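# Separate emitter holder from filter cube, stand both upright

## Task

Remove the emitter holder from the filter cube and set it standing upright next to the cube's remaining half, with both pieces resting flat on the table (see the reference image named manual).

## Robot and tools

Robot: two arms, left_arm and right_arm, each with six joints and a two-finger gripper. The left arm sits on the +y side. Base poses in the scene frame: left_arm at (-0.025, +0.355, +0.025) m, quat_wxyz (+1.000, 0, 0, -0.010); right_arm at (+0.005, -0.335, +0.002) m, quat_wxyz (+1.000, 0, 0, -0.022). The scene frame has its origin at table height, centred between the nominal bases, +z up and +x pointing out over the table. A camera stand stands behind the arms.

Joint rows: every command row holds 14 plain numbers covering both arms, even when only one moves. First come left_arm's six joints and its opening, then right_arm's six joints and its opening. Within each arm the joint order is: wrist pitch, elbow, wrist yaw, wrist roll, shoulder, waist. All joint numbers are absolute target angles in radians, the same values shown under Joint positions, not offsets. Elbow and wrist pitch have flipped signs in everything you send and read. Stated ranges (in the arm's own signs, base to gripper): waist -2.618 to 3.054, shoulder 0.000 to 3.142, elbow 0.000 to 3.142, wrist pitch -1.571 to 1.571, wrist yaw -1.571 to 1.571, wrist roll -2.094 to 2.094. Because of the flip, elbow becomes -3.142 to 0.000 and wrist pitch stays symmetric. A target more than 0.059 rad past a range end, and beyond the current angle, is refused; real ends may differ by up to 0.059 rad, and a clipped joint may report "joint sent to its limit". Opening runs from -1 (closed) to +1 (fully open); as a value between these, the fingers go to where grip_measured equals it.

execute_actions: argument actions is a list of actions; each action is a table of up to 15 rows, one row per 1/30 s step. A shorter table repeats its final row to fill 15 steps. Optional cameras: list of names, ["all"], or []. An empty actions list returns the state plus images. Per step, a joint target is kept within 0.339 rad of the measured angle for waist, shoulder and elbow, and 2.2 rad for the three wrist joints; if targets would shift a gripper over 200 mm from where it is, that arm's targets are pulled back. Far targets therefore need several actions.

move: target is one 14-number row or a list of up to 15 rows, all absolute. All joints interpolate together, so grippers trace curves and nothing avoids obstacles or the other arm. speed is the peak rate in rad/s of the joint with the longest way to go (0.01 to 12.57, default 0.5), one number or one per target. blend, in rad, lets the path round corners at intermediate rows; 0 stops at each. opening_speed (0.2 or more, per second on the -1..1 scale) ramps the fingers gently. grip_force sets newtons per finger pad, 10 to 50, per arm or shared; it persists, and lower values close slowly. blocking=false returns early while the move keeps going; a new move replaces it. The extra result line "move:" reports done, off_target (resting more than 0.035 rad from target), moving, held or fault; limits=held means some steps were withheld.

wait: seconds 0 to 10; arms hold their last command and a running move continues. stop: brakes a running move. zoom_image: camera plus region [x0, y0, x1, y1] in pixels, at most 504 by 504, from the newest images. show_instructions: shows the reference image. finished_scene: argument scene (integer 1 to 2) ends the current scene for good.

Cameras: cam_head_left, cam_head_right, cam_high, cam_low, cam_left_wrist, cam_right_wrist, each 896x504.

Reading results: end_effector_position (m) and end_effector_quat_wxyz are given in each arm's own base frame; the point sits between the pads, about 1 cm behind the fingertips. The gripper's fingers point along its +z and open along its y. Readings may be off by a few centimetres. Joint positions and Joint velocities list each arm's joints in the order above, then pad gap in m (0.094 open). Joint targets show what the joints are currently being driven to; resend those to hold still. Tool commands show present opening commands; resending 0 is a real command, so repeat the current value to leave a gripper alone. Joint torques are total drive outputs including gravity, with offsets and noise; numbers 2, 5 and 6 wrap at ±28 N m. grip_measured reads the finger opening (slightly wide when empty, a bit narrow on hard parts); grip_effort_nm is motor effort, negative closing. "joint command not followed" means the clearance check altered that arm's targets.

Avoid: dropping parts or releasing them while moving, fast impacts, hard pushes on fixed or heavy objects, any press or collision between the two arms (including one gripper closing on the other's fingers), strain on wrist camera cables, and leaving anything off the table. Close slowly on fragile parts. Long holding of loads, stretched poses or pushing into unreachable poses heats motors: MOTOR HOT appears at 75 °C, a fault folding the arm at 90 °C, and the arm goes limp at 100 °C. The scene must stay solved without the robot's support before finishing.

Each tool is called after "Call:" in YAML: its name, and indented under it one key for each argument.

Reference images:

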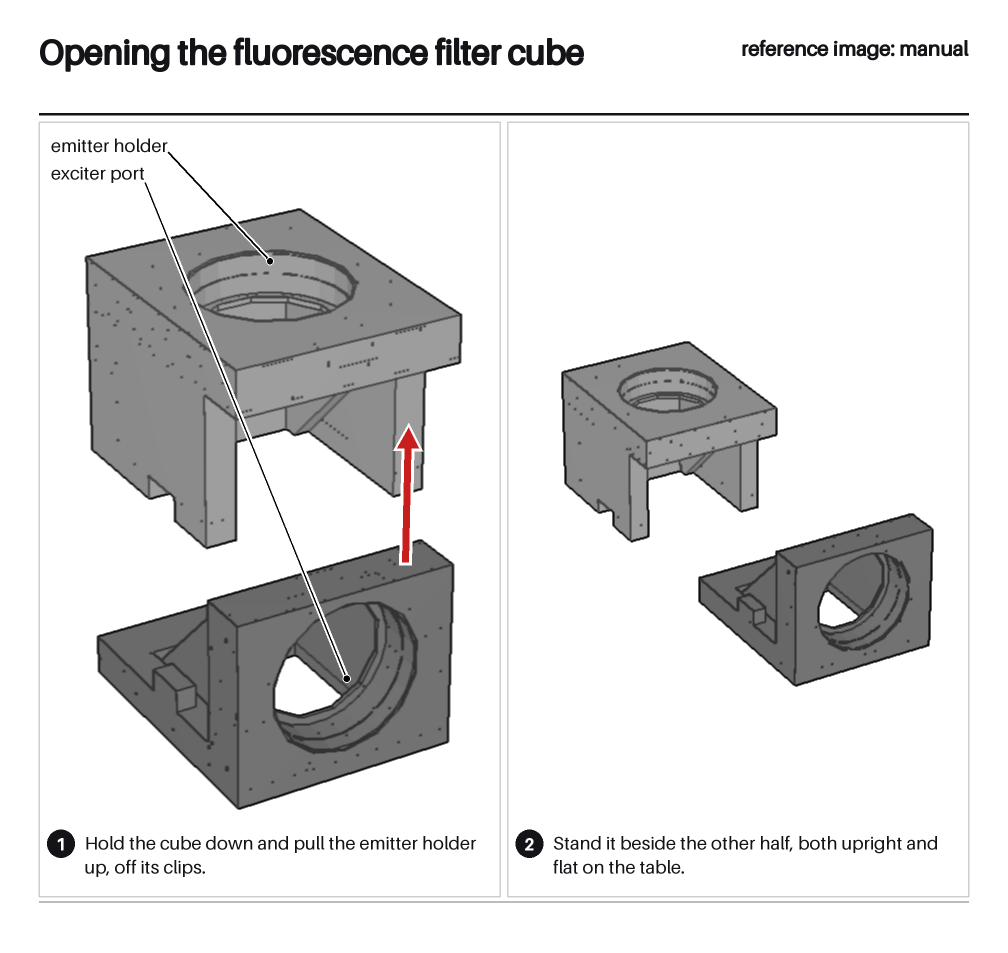

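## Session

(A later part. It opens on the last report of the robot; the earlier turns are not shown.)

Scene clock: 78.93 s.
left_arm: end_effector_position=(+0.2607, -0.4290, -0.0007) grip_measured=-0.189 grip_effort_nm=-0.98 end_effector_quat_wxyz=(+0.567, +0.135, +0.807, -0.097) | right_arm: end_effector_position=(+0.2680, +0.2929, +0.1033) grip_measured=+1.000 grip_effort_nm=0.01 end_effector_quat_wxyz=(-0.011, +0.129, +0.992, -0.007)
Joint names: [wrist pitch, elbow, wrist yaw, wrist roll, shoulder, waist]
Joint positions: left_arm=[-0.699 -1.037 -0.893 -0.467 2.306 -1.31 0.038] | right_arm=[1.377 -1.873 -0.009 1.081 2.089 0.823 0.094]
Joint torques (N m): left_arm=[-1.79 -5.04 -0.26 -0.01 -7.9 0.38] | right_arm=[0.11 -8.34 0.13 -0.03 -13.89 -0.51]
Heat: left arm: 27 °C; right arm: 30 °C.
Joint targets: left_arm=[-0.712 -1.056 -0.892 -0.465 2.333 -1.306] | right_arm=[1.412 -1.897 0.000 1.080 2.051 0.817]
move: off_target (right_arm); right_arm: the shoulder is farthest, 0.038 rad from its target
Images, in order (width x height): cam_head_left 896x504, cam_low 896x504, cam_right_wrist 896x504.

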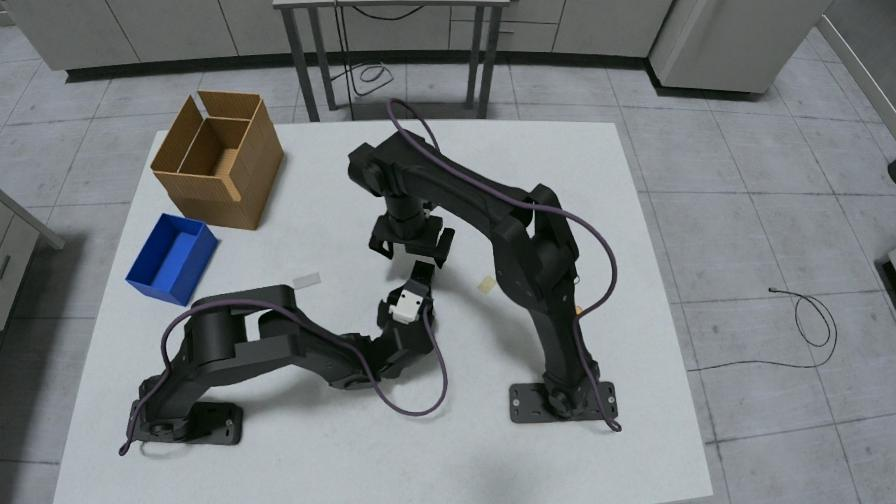

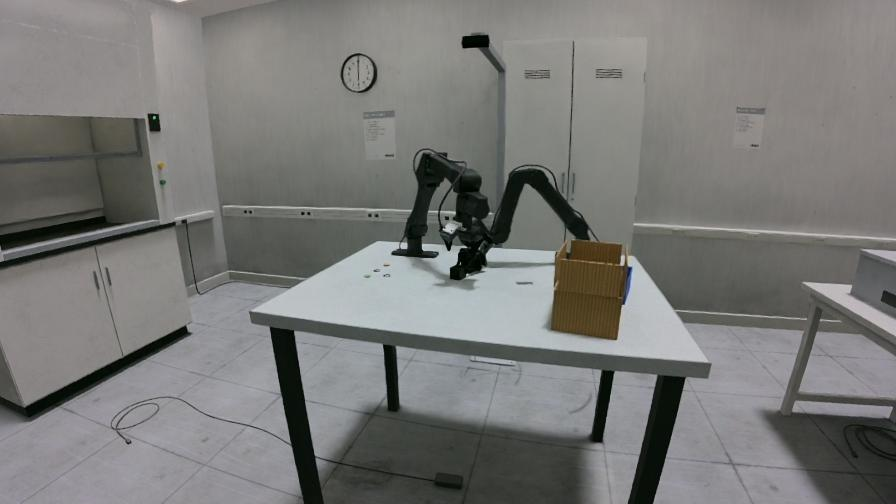

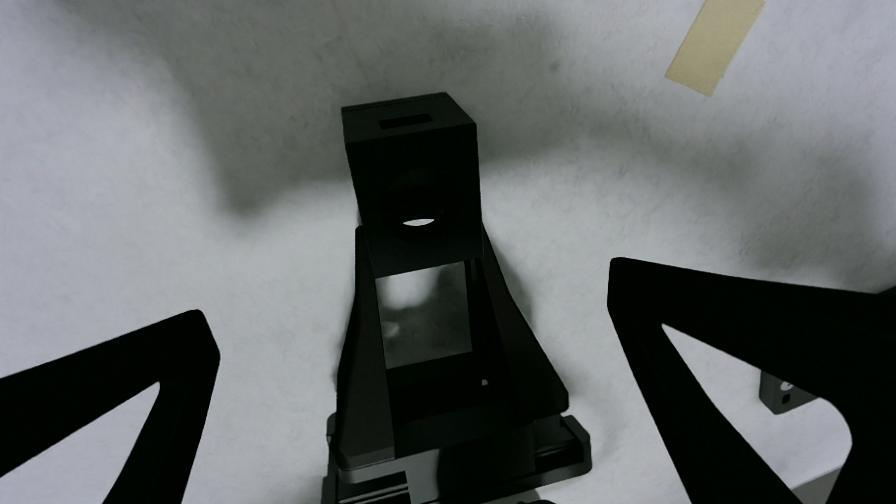

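Call:
move:
  target: [-0.712, -1.056, -0.892, -0.465, 2.333, -1.306, -0.3, 1.177, -1.650, 0.005, 0.993, 2.026, 0.795, 1]
  speed: 0.3
  cameras: ["cam_head_left", "cam_low", "cam_right_wrist", "cam_left_wrist"]

Call:
zoom_image:
  camera: "cam_right_wrist"
  region: [200, 80, 620, 400]

Call:
zoom_image:
  camera: "cam_low"
  region: [400, 200, 520, 300]

Scene clock: 83.27 s.
left_arm: end_effector_position=(+0.2607, -0.4290, -0.0007) grip_measured=-0.189 grip_effort_nm=-0.98 end_effector_quat_wxyz=(+0.567, +0.135, +0.807, -0.097) | right_arm: end_effector_position=(+0.2708, +0.2844, +0.0562) grip_measured=+1.000 grip_effort_nm=0.01 end_effector_quat_wxyz=(-0.007, +0.096, +0.995, -0.001)
Joint names: [wrist pitch, elbow, wrist yaw, wrist roll, shoulder, waist]
Joint positions: left_arm=[-0.699 -1.037 -0.893 -0.467 2.306 -1.31 0.038] | right_arm=[1.168 -1.659 -0.009 0.996 2.072 0.803 0.094]
Joint torques (N m): left_arm=[-1.8 -4.98 -0.26 -0.01 -7.92 0.38] | right_arm=[-0.14 -4.98 0.17 -0.02 -14.39 -0.76]
Heat: left arm: 28 °C; right arm: 30 °C.
Joint targets: left_arm=[-0.712 -1.056 -0.892 -0.465 2.333 -1.306] | right_arm=[1.177 -1.650 0.005 0.993 2.026 0.795]
move: off_target (right_arm); right_arm: the shoulder is farthest, 0.046 rad from its target
Images, in order (width x height): cam_head_left 896x504, cam_low 896x504, cam_left_wrist 896x504, cam_right_wrist 896x504.

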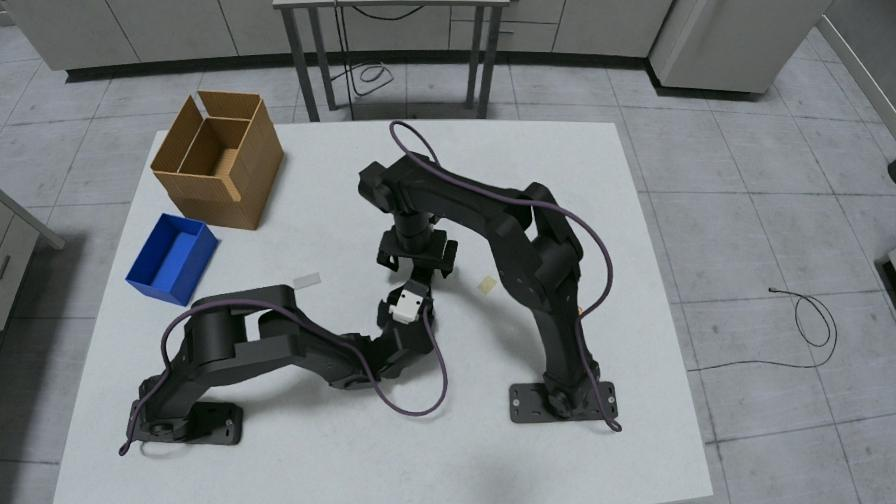

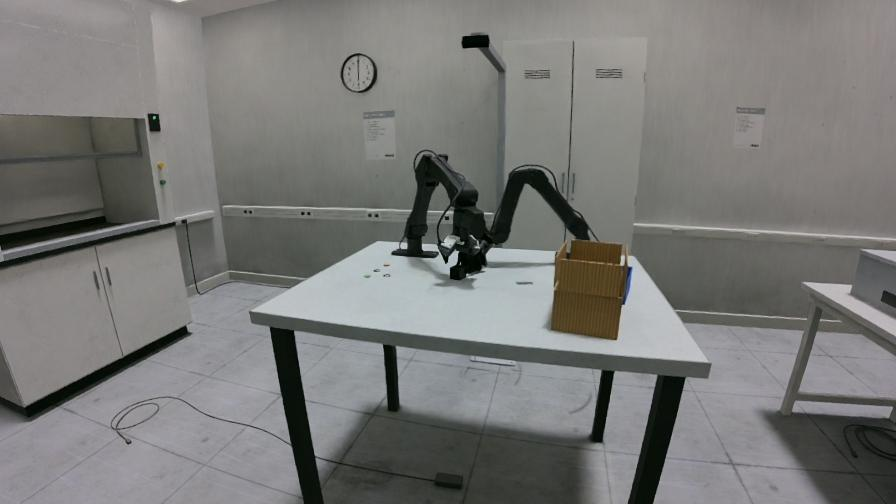

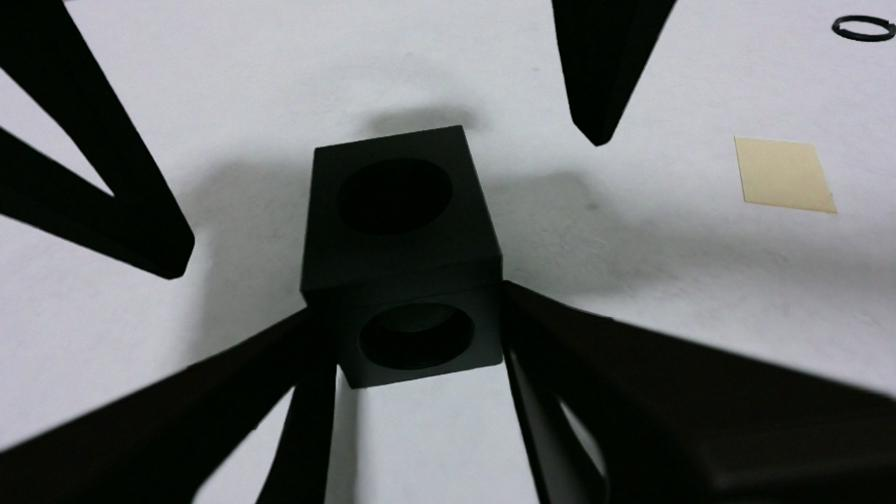

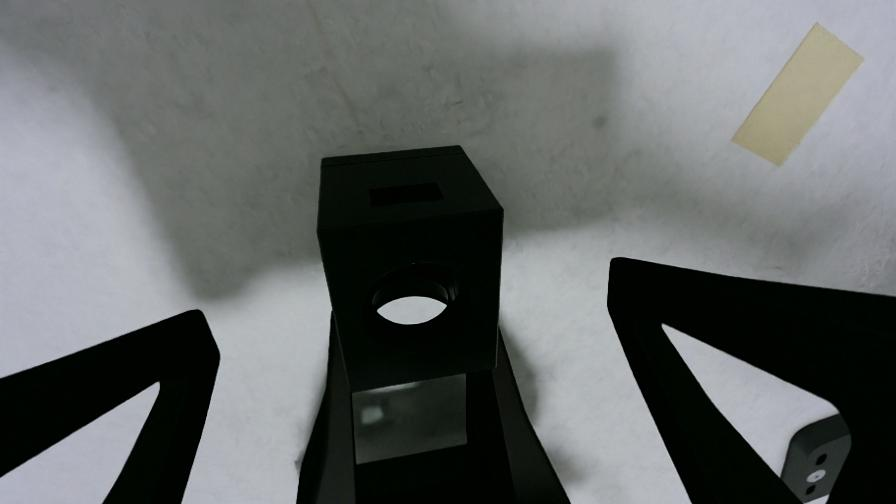

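Scaled by 1.200 from the camera's 896x504 image, which has a finer 1280x720 frame.

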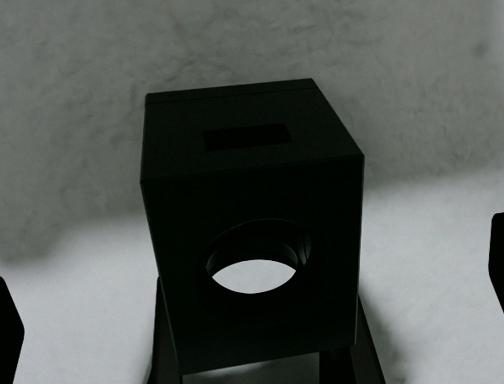

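Scaled by 4.200 from the camera's 896x504 image, which has a finer 1280x720 frame.

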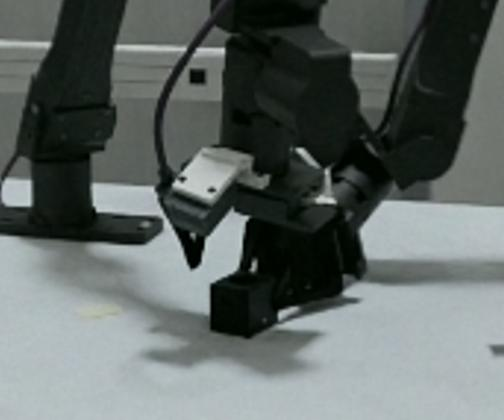

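Call:
zoom_image:
  camera: "cam_left_wrist"
  region: [0, 0, 504, 320]

Call:
zoom_image:
  camera: "cam_left_wrist"
  region: [440, 0, 760, 280]

Call:
zoom_image:
  camera: "cam_head_left"
  region: [360, 200, 480, 320]

Scaled by 1.000.

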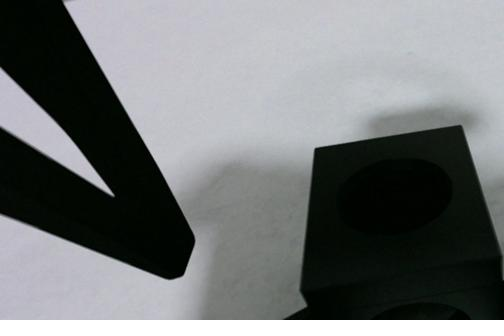

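Scaled by 1.575 from the camera's 896x504 image, which has a finer 1280x720 frame.

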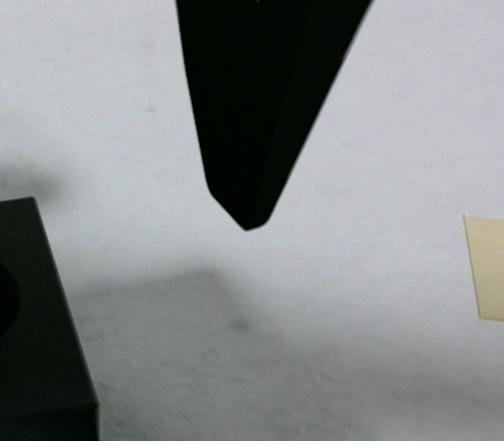

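Scaled by 4.200 from the camera's 896x504 image, which has a finer 1280x720 frame.

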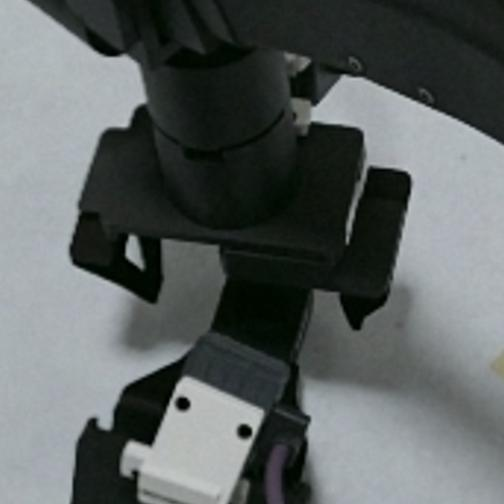

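Call:
zoom_image:
  camera: "cam_low"
  region: [425, 215, 495, 285]

Call:
zoom_image:
  camera: "cam_right_wrist"
  region: [300, 130, 520, 270]

Scaled by 7.200 from the camera's 896x504 image, which has a finer 1280x720 frame.

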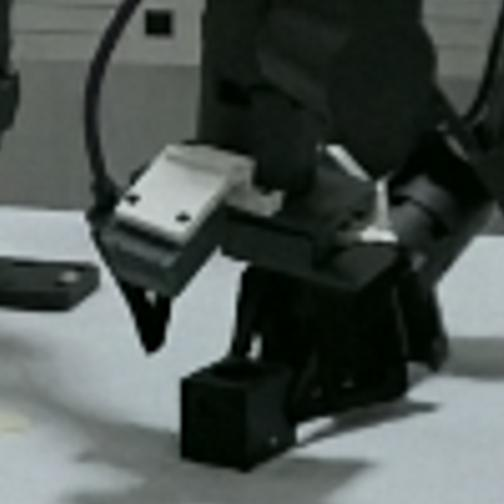

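Scaled by 2.291 from the camera's 896x504 image, which has a finer 1280x720 frame.

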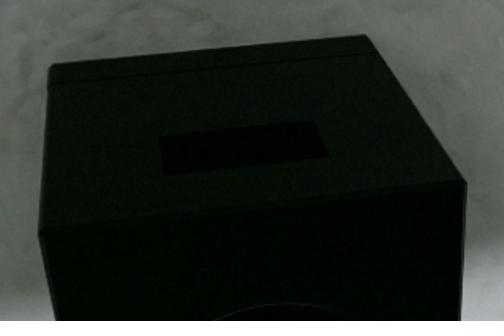

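Call:
move:
  target: [-0.712, -1.056, -0.892, -0.465, 2.333, -1.306, -0.3, 0.998, -1.460, 0.015, 1.058, 1.846, 0.782, 1]
  speed: 0.3
  cameras: ["cam_head_left", "cam_low", "cam_right_wrist", "cam_left_wrist"]

Call:
zoom_image:
  camera: "cam_right_wrist"
  region: [200, 80, 620, 400]

Call:
zoom_image:
  camera: "cam_low"
  region: [425, 215, 495, 285]

Scene clock: 106.30 s.
left_arm: end_effector_position=(+0.2607, -0.4290, -0.0007) grip_measured=-0.189 grip_effort_nm=-0.98 end_effector_quat_wxyz=(+0.567, +0.135, +0.807, -0.097) | right_arm: end_effector_position=(+0.2749, +0.2792, +0.0804) grip_measured=+1.000 grip_effort_nm=0.01 end_effector_quat_wxyz=(+0.051, +0.128, +0.988, +0.068)
Joint names: [wrist pitch, elbow, wrist yaw, wrist roll, shoulder, waist]
Joint positions: left_arm=[-0.699 -1.037 -0.893 -0.467 2.306 -1.31 0.038] | right_arm=[0.99 -1.472 -0.001 1.048 1.882 0.79 0.094]
Joint torques (N m): left_arm=[-1.78 -5.03 -0.25 0 -7.9 0.34] | right_arm=[-0.51 -4.98 0.17 0.07 -12.18 -0.79]
Heat: left arm: 29 °C; right arm: 31 °C.
Joint targets: left_arm=[-0.712 -1.056 -0.892 -0.465 2.333 -1.306] | right_arm=[0.998 -1.460 0.015 1.058 1.846 0.782]
move: off_target (right_arm); right_arm: the shoulder is farthest, 0.036 rad from its target
Images, in order (width x height): cam_head_left 896x504, cam_low 896x504, cam_left_wrist 896x504, cam_right_wrist 896x504.

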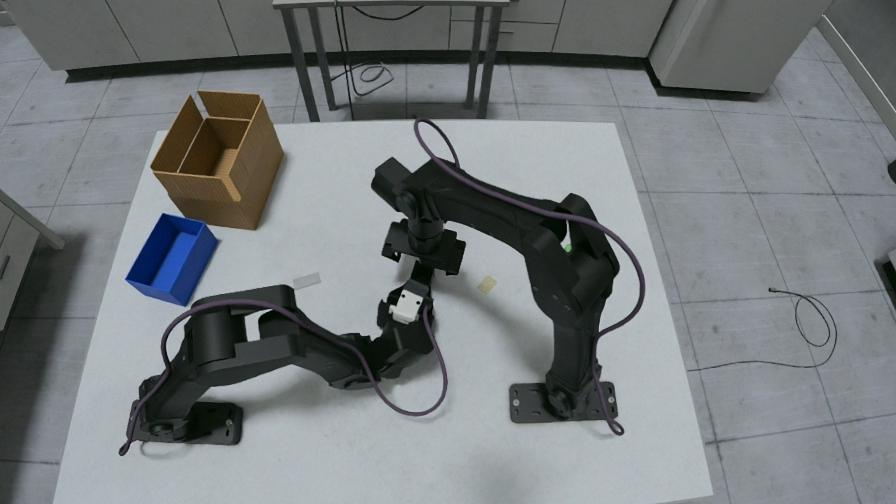

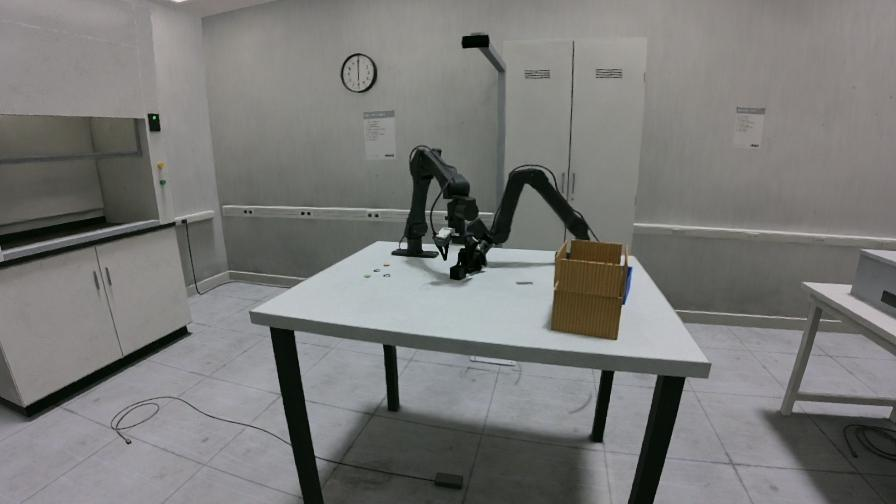

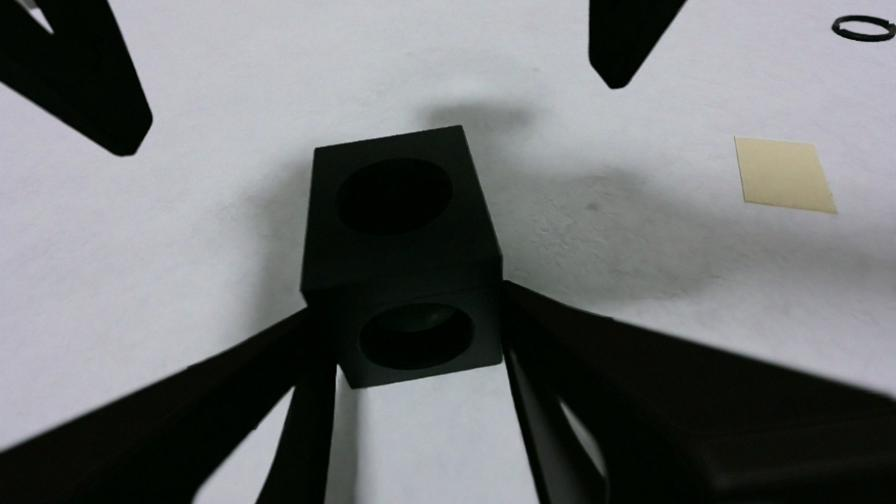

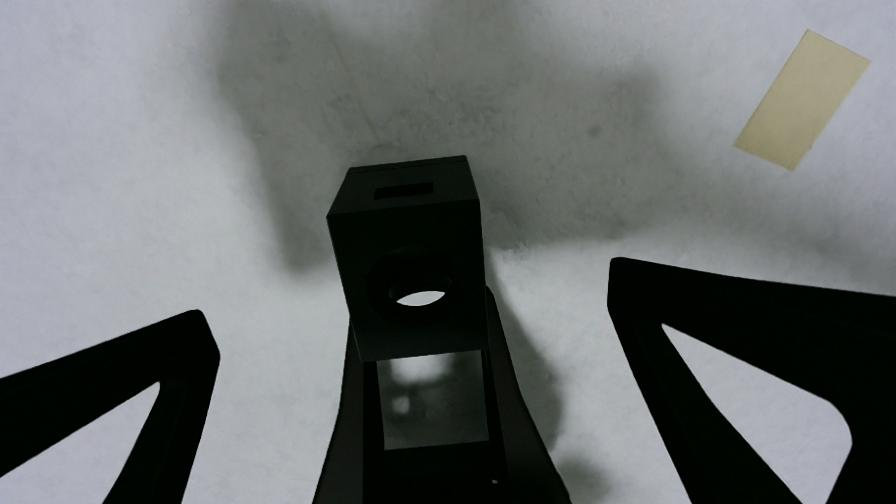

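Scaled by 1.200 from the camera's 896x504 image, which has a finer 1280x720 frame.

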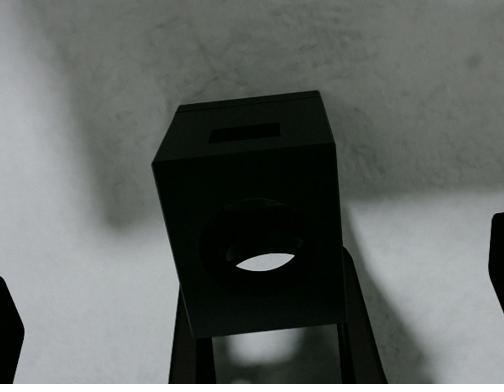

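Scaled by 7.200 from the camera's 896x504 image, which has a finer 1280x720 frame.

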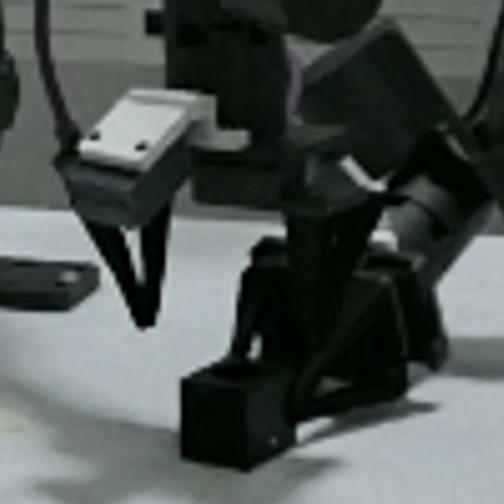

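Call:
move:
  target: [-0.712, -1.056, -0.892, -0.465, 2.333, -1.306, -0.3, 0.818, -1.328, 0.015, 1.058, 1.941, 0.782, 1]
  speed: 0.2
  cameras: ["cam_head_left", "cam_low", "cam_right_wrist", "cam_left_wrist"]

Call:
zoom_image:
  camera: "cam_right_wrist"
  region: [200, 130, 650, 450]

Call:
zoom_image:
  camera: "cam_low"
  region: [425, 215, 495, 285]

Scene clock: 110.13 s.
left_arm: end_effector_position=(+0.2607, -0.4290, -0.0007) grip_measured=-0.189 grip_effort_nm=-0.98 end_effector_quat_wxyz=(+0.567, +0.135, +0.807, -0.097) | right_arm: end_effector_position=(+0.2744, +0.2786, +0.0330) grip_measured=+1.000 grip_effort_nm=0.01 end_effector_quat_wxyz=(+0.051, +0.128, +0.988, +0.068)
Joint names: [wrist pitch, elbow, wrist yaw, wrist roll, shoulder, waist]
Joint positions: left_arm=[-0.699 -1.037 -0.893 -0.467 2.306 -1.31 0.038] | right_arm=[0.811 -1.337 -0.001 1.048 1.926 0.79 0.094]
Joint torques (N m): left_arm=[-1.79 -5.01 -0.25 0 -7.99 0.38] | right_arm=[-0.53 -5.11 0.19 0.09 -7.99 -0.72]
Heat: left arm: 29 °C; right arm: 31 °C.
Joint targets: left_arm=[-0.712 -1.056 -0.892 -0.465 2.333 -1.306] | right_arm=[0.818 -1.328 0.015 1.058 1.941 0.782]
move: done
Images, in order (width x height): cam_head_left 896x504, cam_low 896x504, cam_left_wrist 896x504, cam_right_wrist 896x504.

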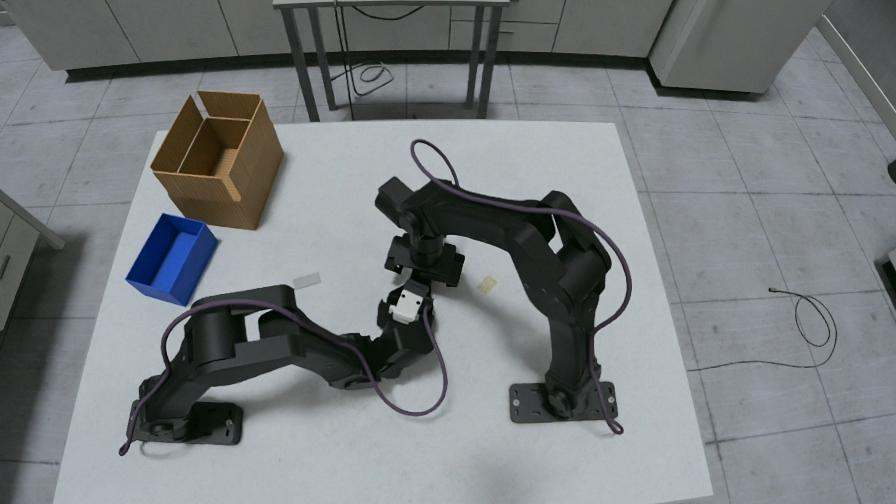

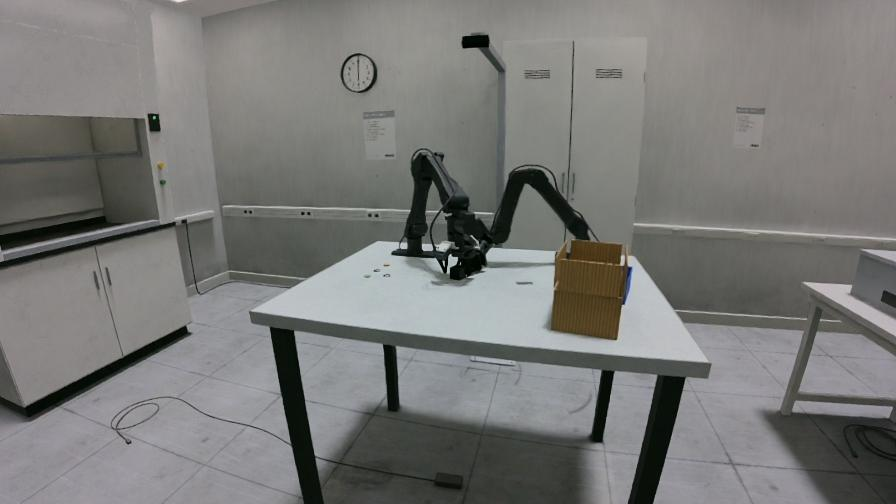

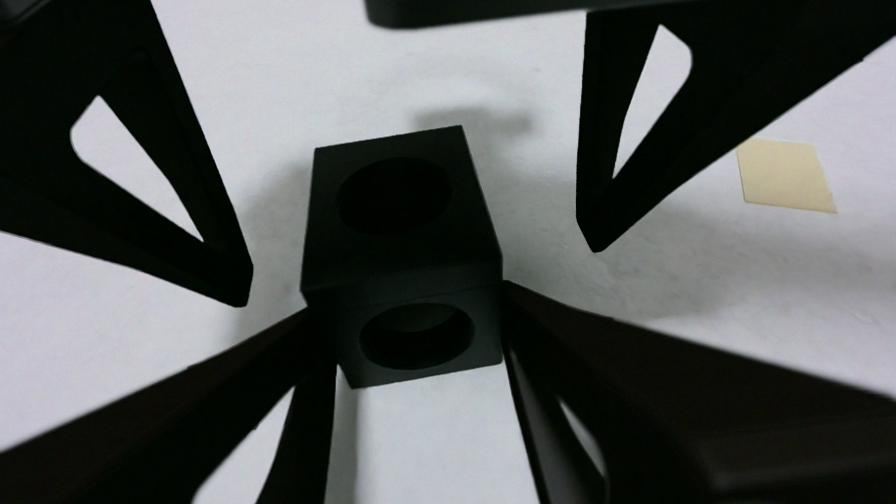

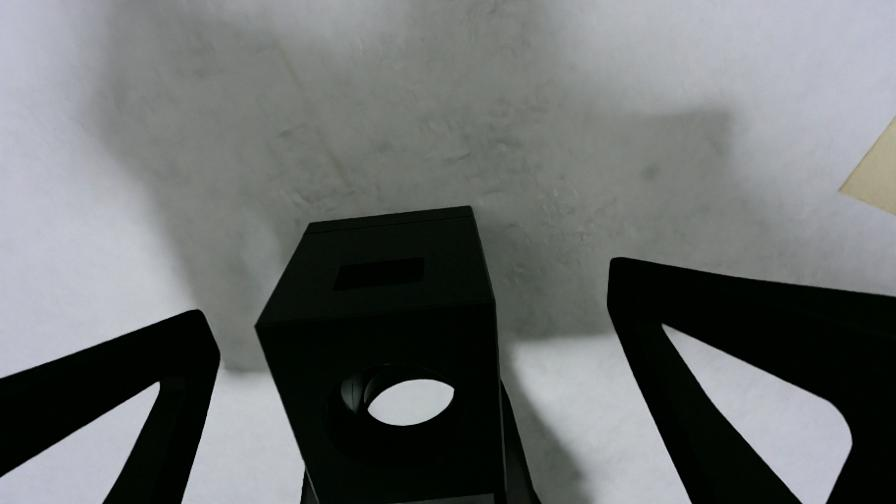

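Scaled by 1.120 from the camera's 896x504 image, which has a finer 1280x720 frame.

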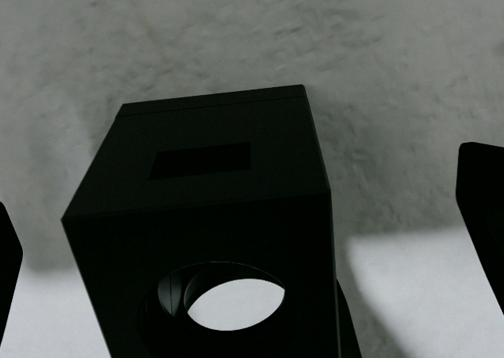

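Scaled by 7.200 from the camera's 896x504 image, which has a finer 1280x720 frame.

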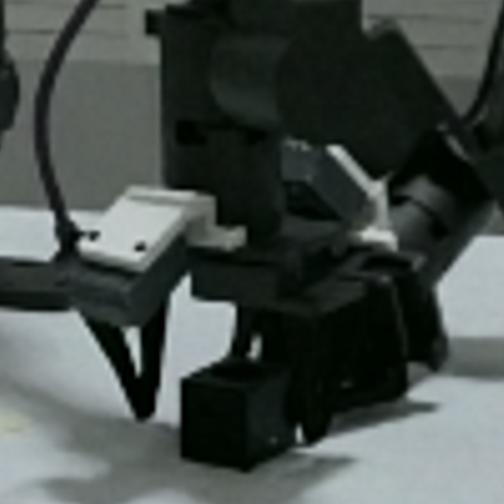

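Call:
move:
  target: [-0.712, -1.056, -0.892, -0.465, 2.333, -1.306, -0.3, 0.818, -1.328, 0.015, 1.058, 1.941, 0.782, -0.3]
  speed: 0.2
  opening_speed: 0.6
  cameras: ["cam_head_left", "cam_low", "cam_right_wrist", "cam_left_wrist"]

Call:
zoom_image:
  camera: "cam_low"
  region: [425, 215, 495, 285]

Scene clock: 113.87 s.
left_arm: end_effector_position=(+0.2605, -0.4298, -0.0007) grip_measured=-0.190 grip_effort_nm=-0.98 end_effector_quat_wxyz=(+0.566, +0.136, +0.807, -0.099) | right_arm: end_effector_position=(+0.2754, +0.2801, +0.0333) grip_measured=-0.174 grip_effort_nm=-1.01 end_effector_quat_wxyz=(+0.053, +0.129, +0.988, +0.071)
Joint names: [wrist pitch, elbow, wrist yaw, wrist roll, shoulder, waist]
Joint positions: left_arm=[-0.702 -1.037 -0.889 -0.465 2.306 -1.31 0.038] | right_arm=[0.804 -1.337 -0.002 1.05 1.926 0.79 0.039]
Joint torques (N m): left_arm=[-1.78 -4.96 -0.3 -0.04 -7.92 0.39] | right_arm=[-0.47 -5.12 0.2 0.06 -8.02 -0.8]
Heat: left arm: 29 °C; right arm: 30 °C.
Joint targets: left_arm=[-0.712 -1.056 -0.892 -0.465 2.333 -1.306] | right_arm=[0.818 -1.328 0.015 1.058 1.941 0.782]
move: done
Images, in order (width x height): cam_head_left 896x504, cam_low 896x504, cam_left_wrist 896x504, cam_right_wrist 896x504.

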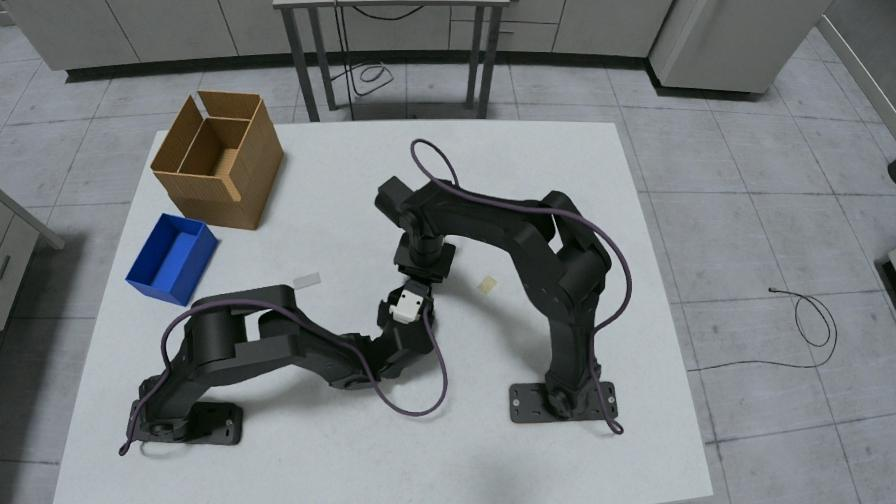

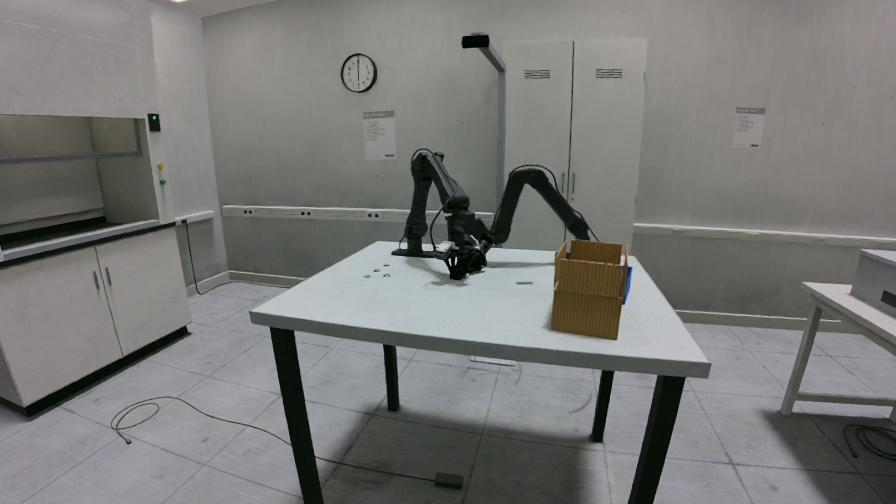

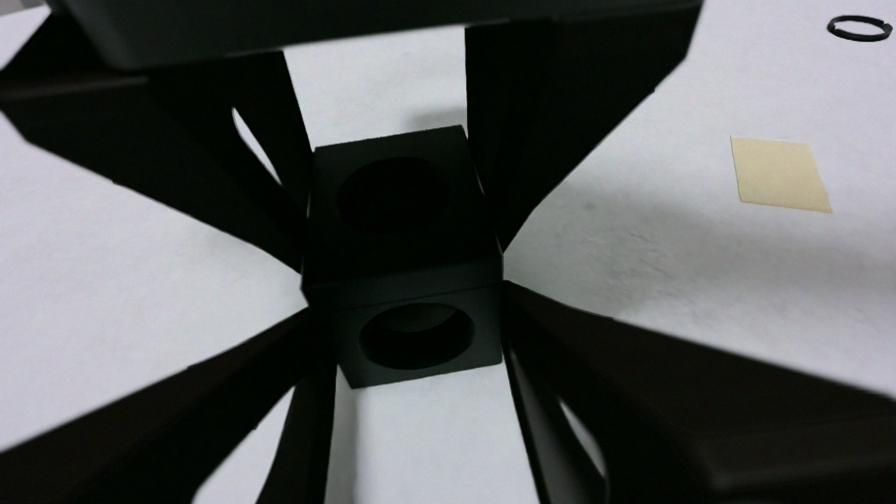

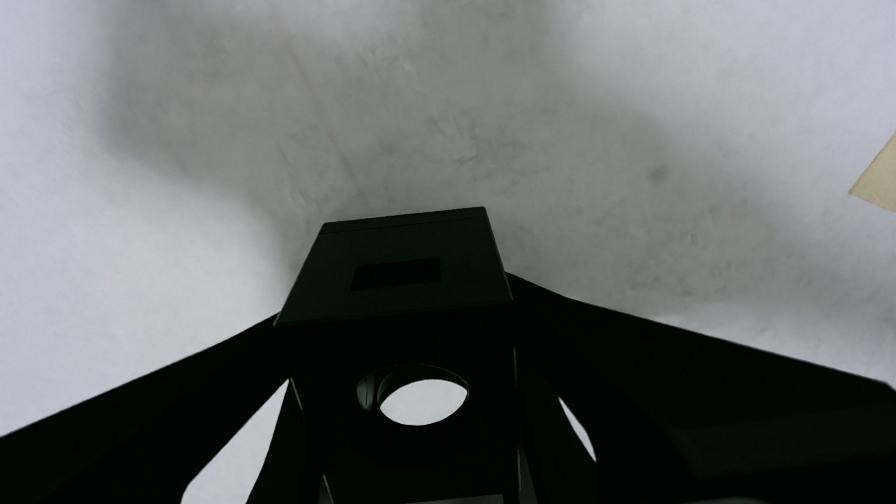

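Scaled by 7.200 from the camera's 896x504 image, which has a finer 1280x720 frame.

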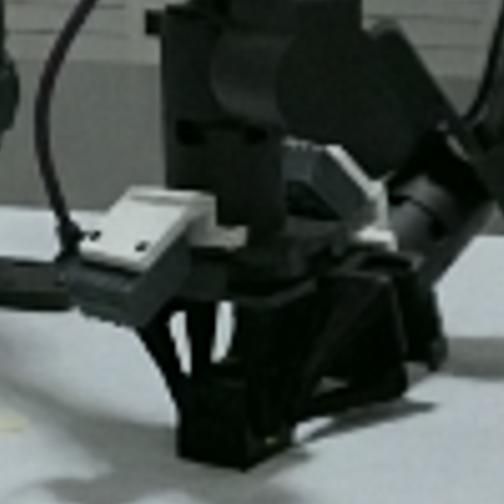

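Call:
move:
  target:
    - [-0.712, -1.056, -0.892, -0.465, 2.333, -1.306, -0.3, 0.830, -1.340, 0.015, 1.058, 1.895, 0.782, -0.3]
    - [-0.712, -1.056, -0.892, -0.465, 2.333, -1.306, -0.3, 0.890, -1.395, 0.015, 1.058, 1.872, 0.782, -0.3]
  speed: 0.1
  blend: 0.02
  cameras: ["cam_low", "cam_right_wrist", "cam_left_wrist"]

Call:
zoom_image:
  camera: "cam_low"
  region: [425, 215, 495, 285]

Scene clock: 117.37 s.
left_arm: end_effector_position=(+0.2616, -0.4329, +0.0038) grip_measured=-0.190 grip_effort_nm=-0.98 end_effector_quat_wxyz=(+0.571, +0.130, +0.804, -0.106) | right_arm: end_effector_position=(+0.2740, +0.2772, +0.0387) grip_measured=-0.175 grip_effort_nm=-1.02 end_effector_quat_wxyz=(+0.049, +0.129, +0.989, +0.061)
Joint names: [wrist pitch, elbow, wrist yaw, wrist roll, shoulder, waist]
Joint positions: left_arm=[-0.718 -1.044 -0.891 -0.464 2.306 -1.31 0.038] | right_arm=[0.852 -1.363 0.003 1.05 1.925 0.79 0.039]
Joint torques (N m): left_arm=[-1.61 -4.46 -0.25 -0.04 -8.01 0.44] | right_arm=[-0.18 -9.17 0.13 0.07 -13.82 -0.76]
Heat: left arm: 29 °C; right arm: 29 °C.
Joint targets: left_arm=[-0.712 -1.056 -0.892 -0.465 2.333 -1.306] | right_arm=[0.890 -1.395 0.015 1.058 1.872 0.782]
move: off_target (right_arm); right_arm: the shoulder is farthest, 0.053 rad from its target
Images, in order (width x height): cam_low 896x504, cam_left_wrist 896x504, cam_right_wrist 896x504.

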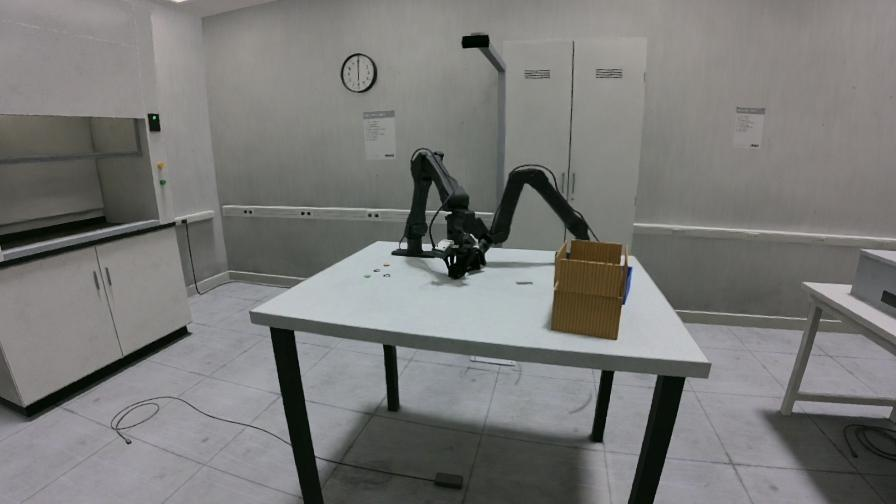

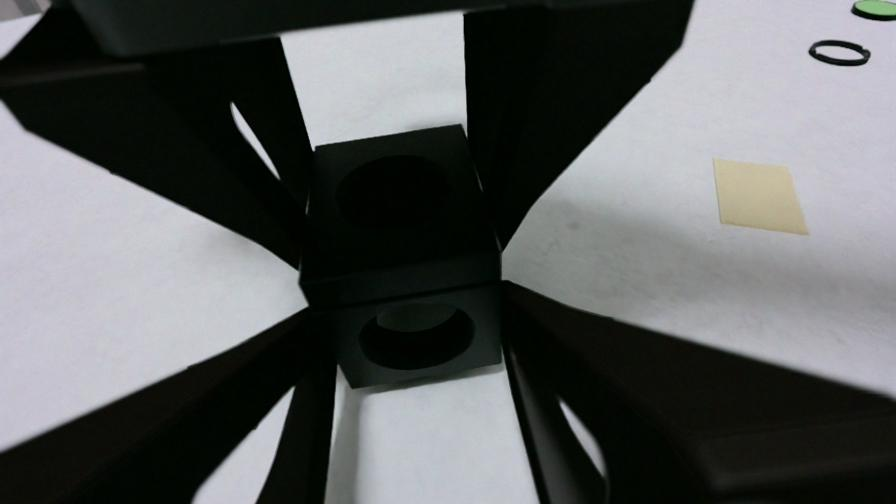

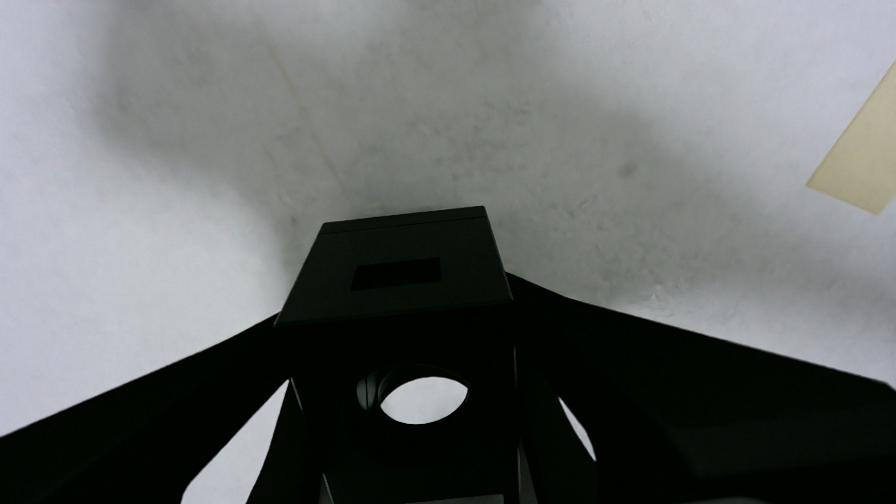

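Scaled by 7.200 from the camera's 896x504 image, which has a finer 1280x720 frame.

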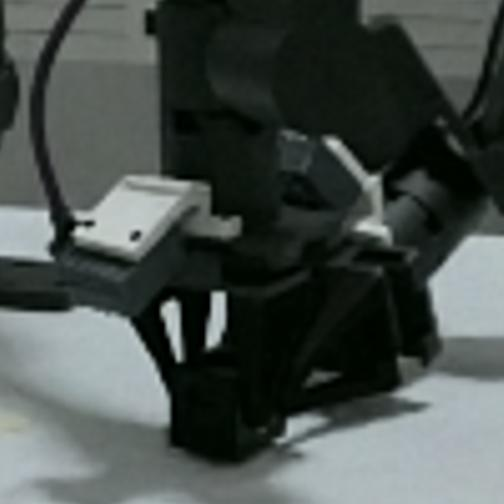

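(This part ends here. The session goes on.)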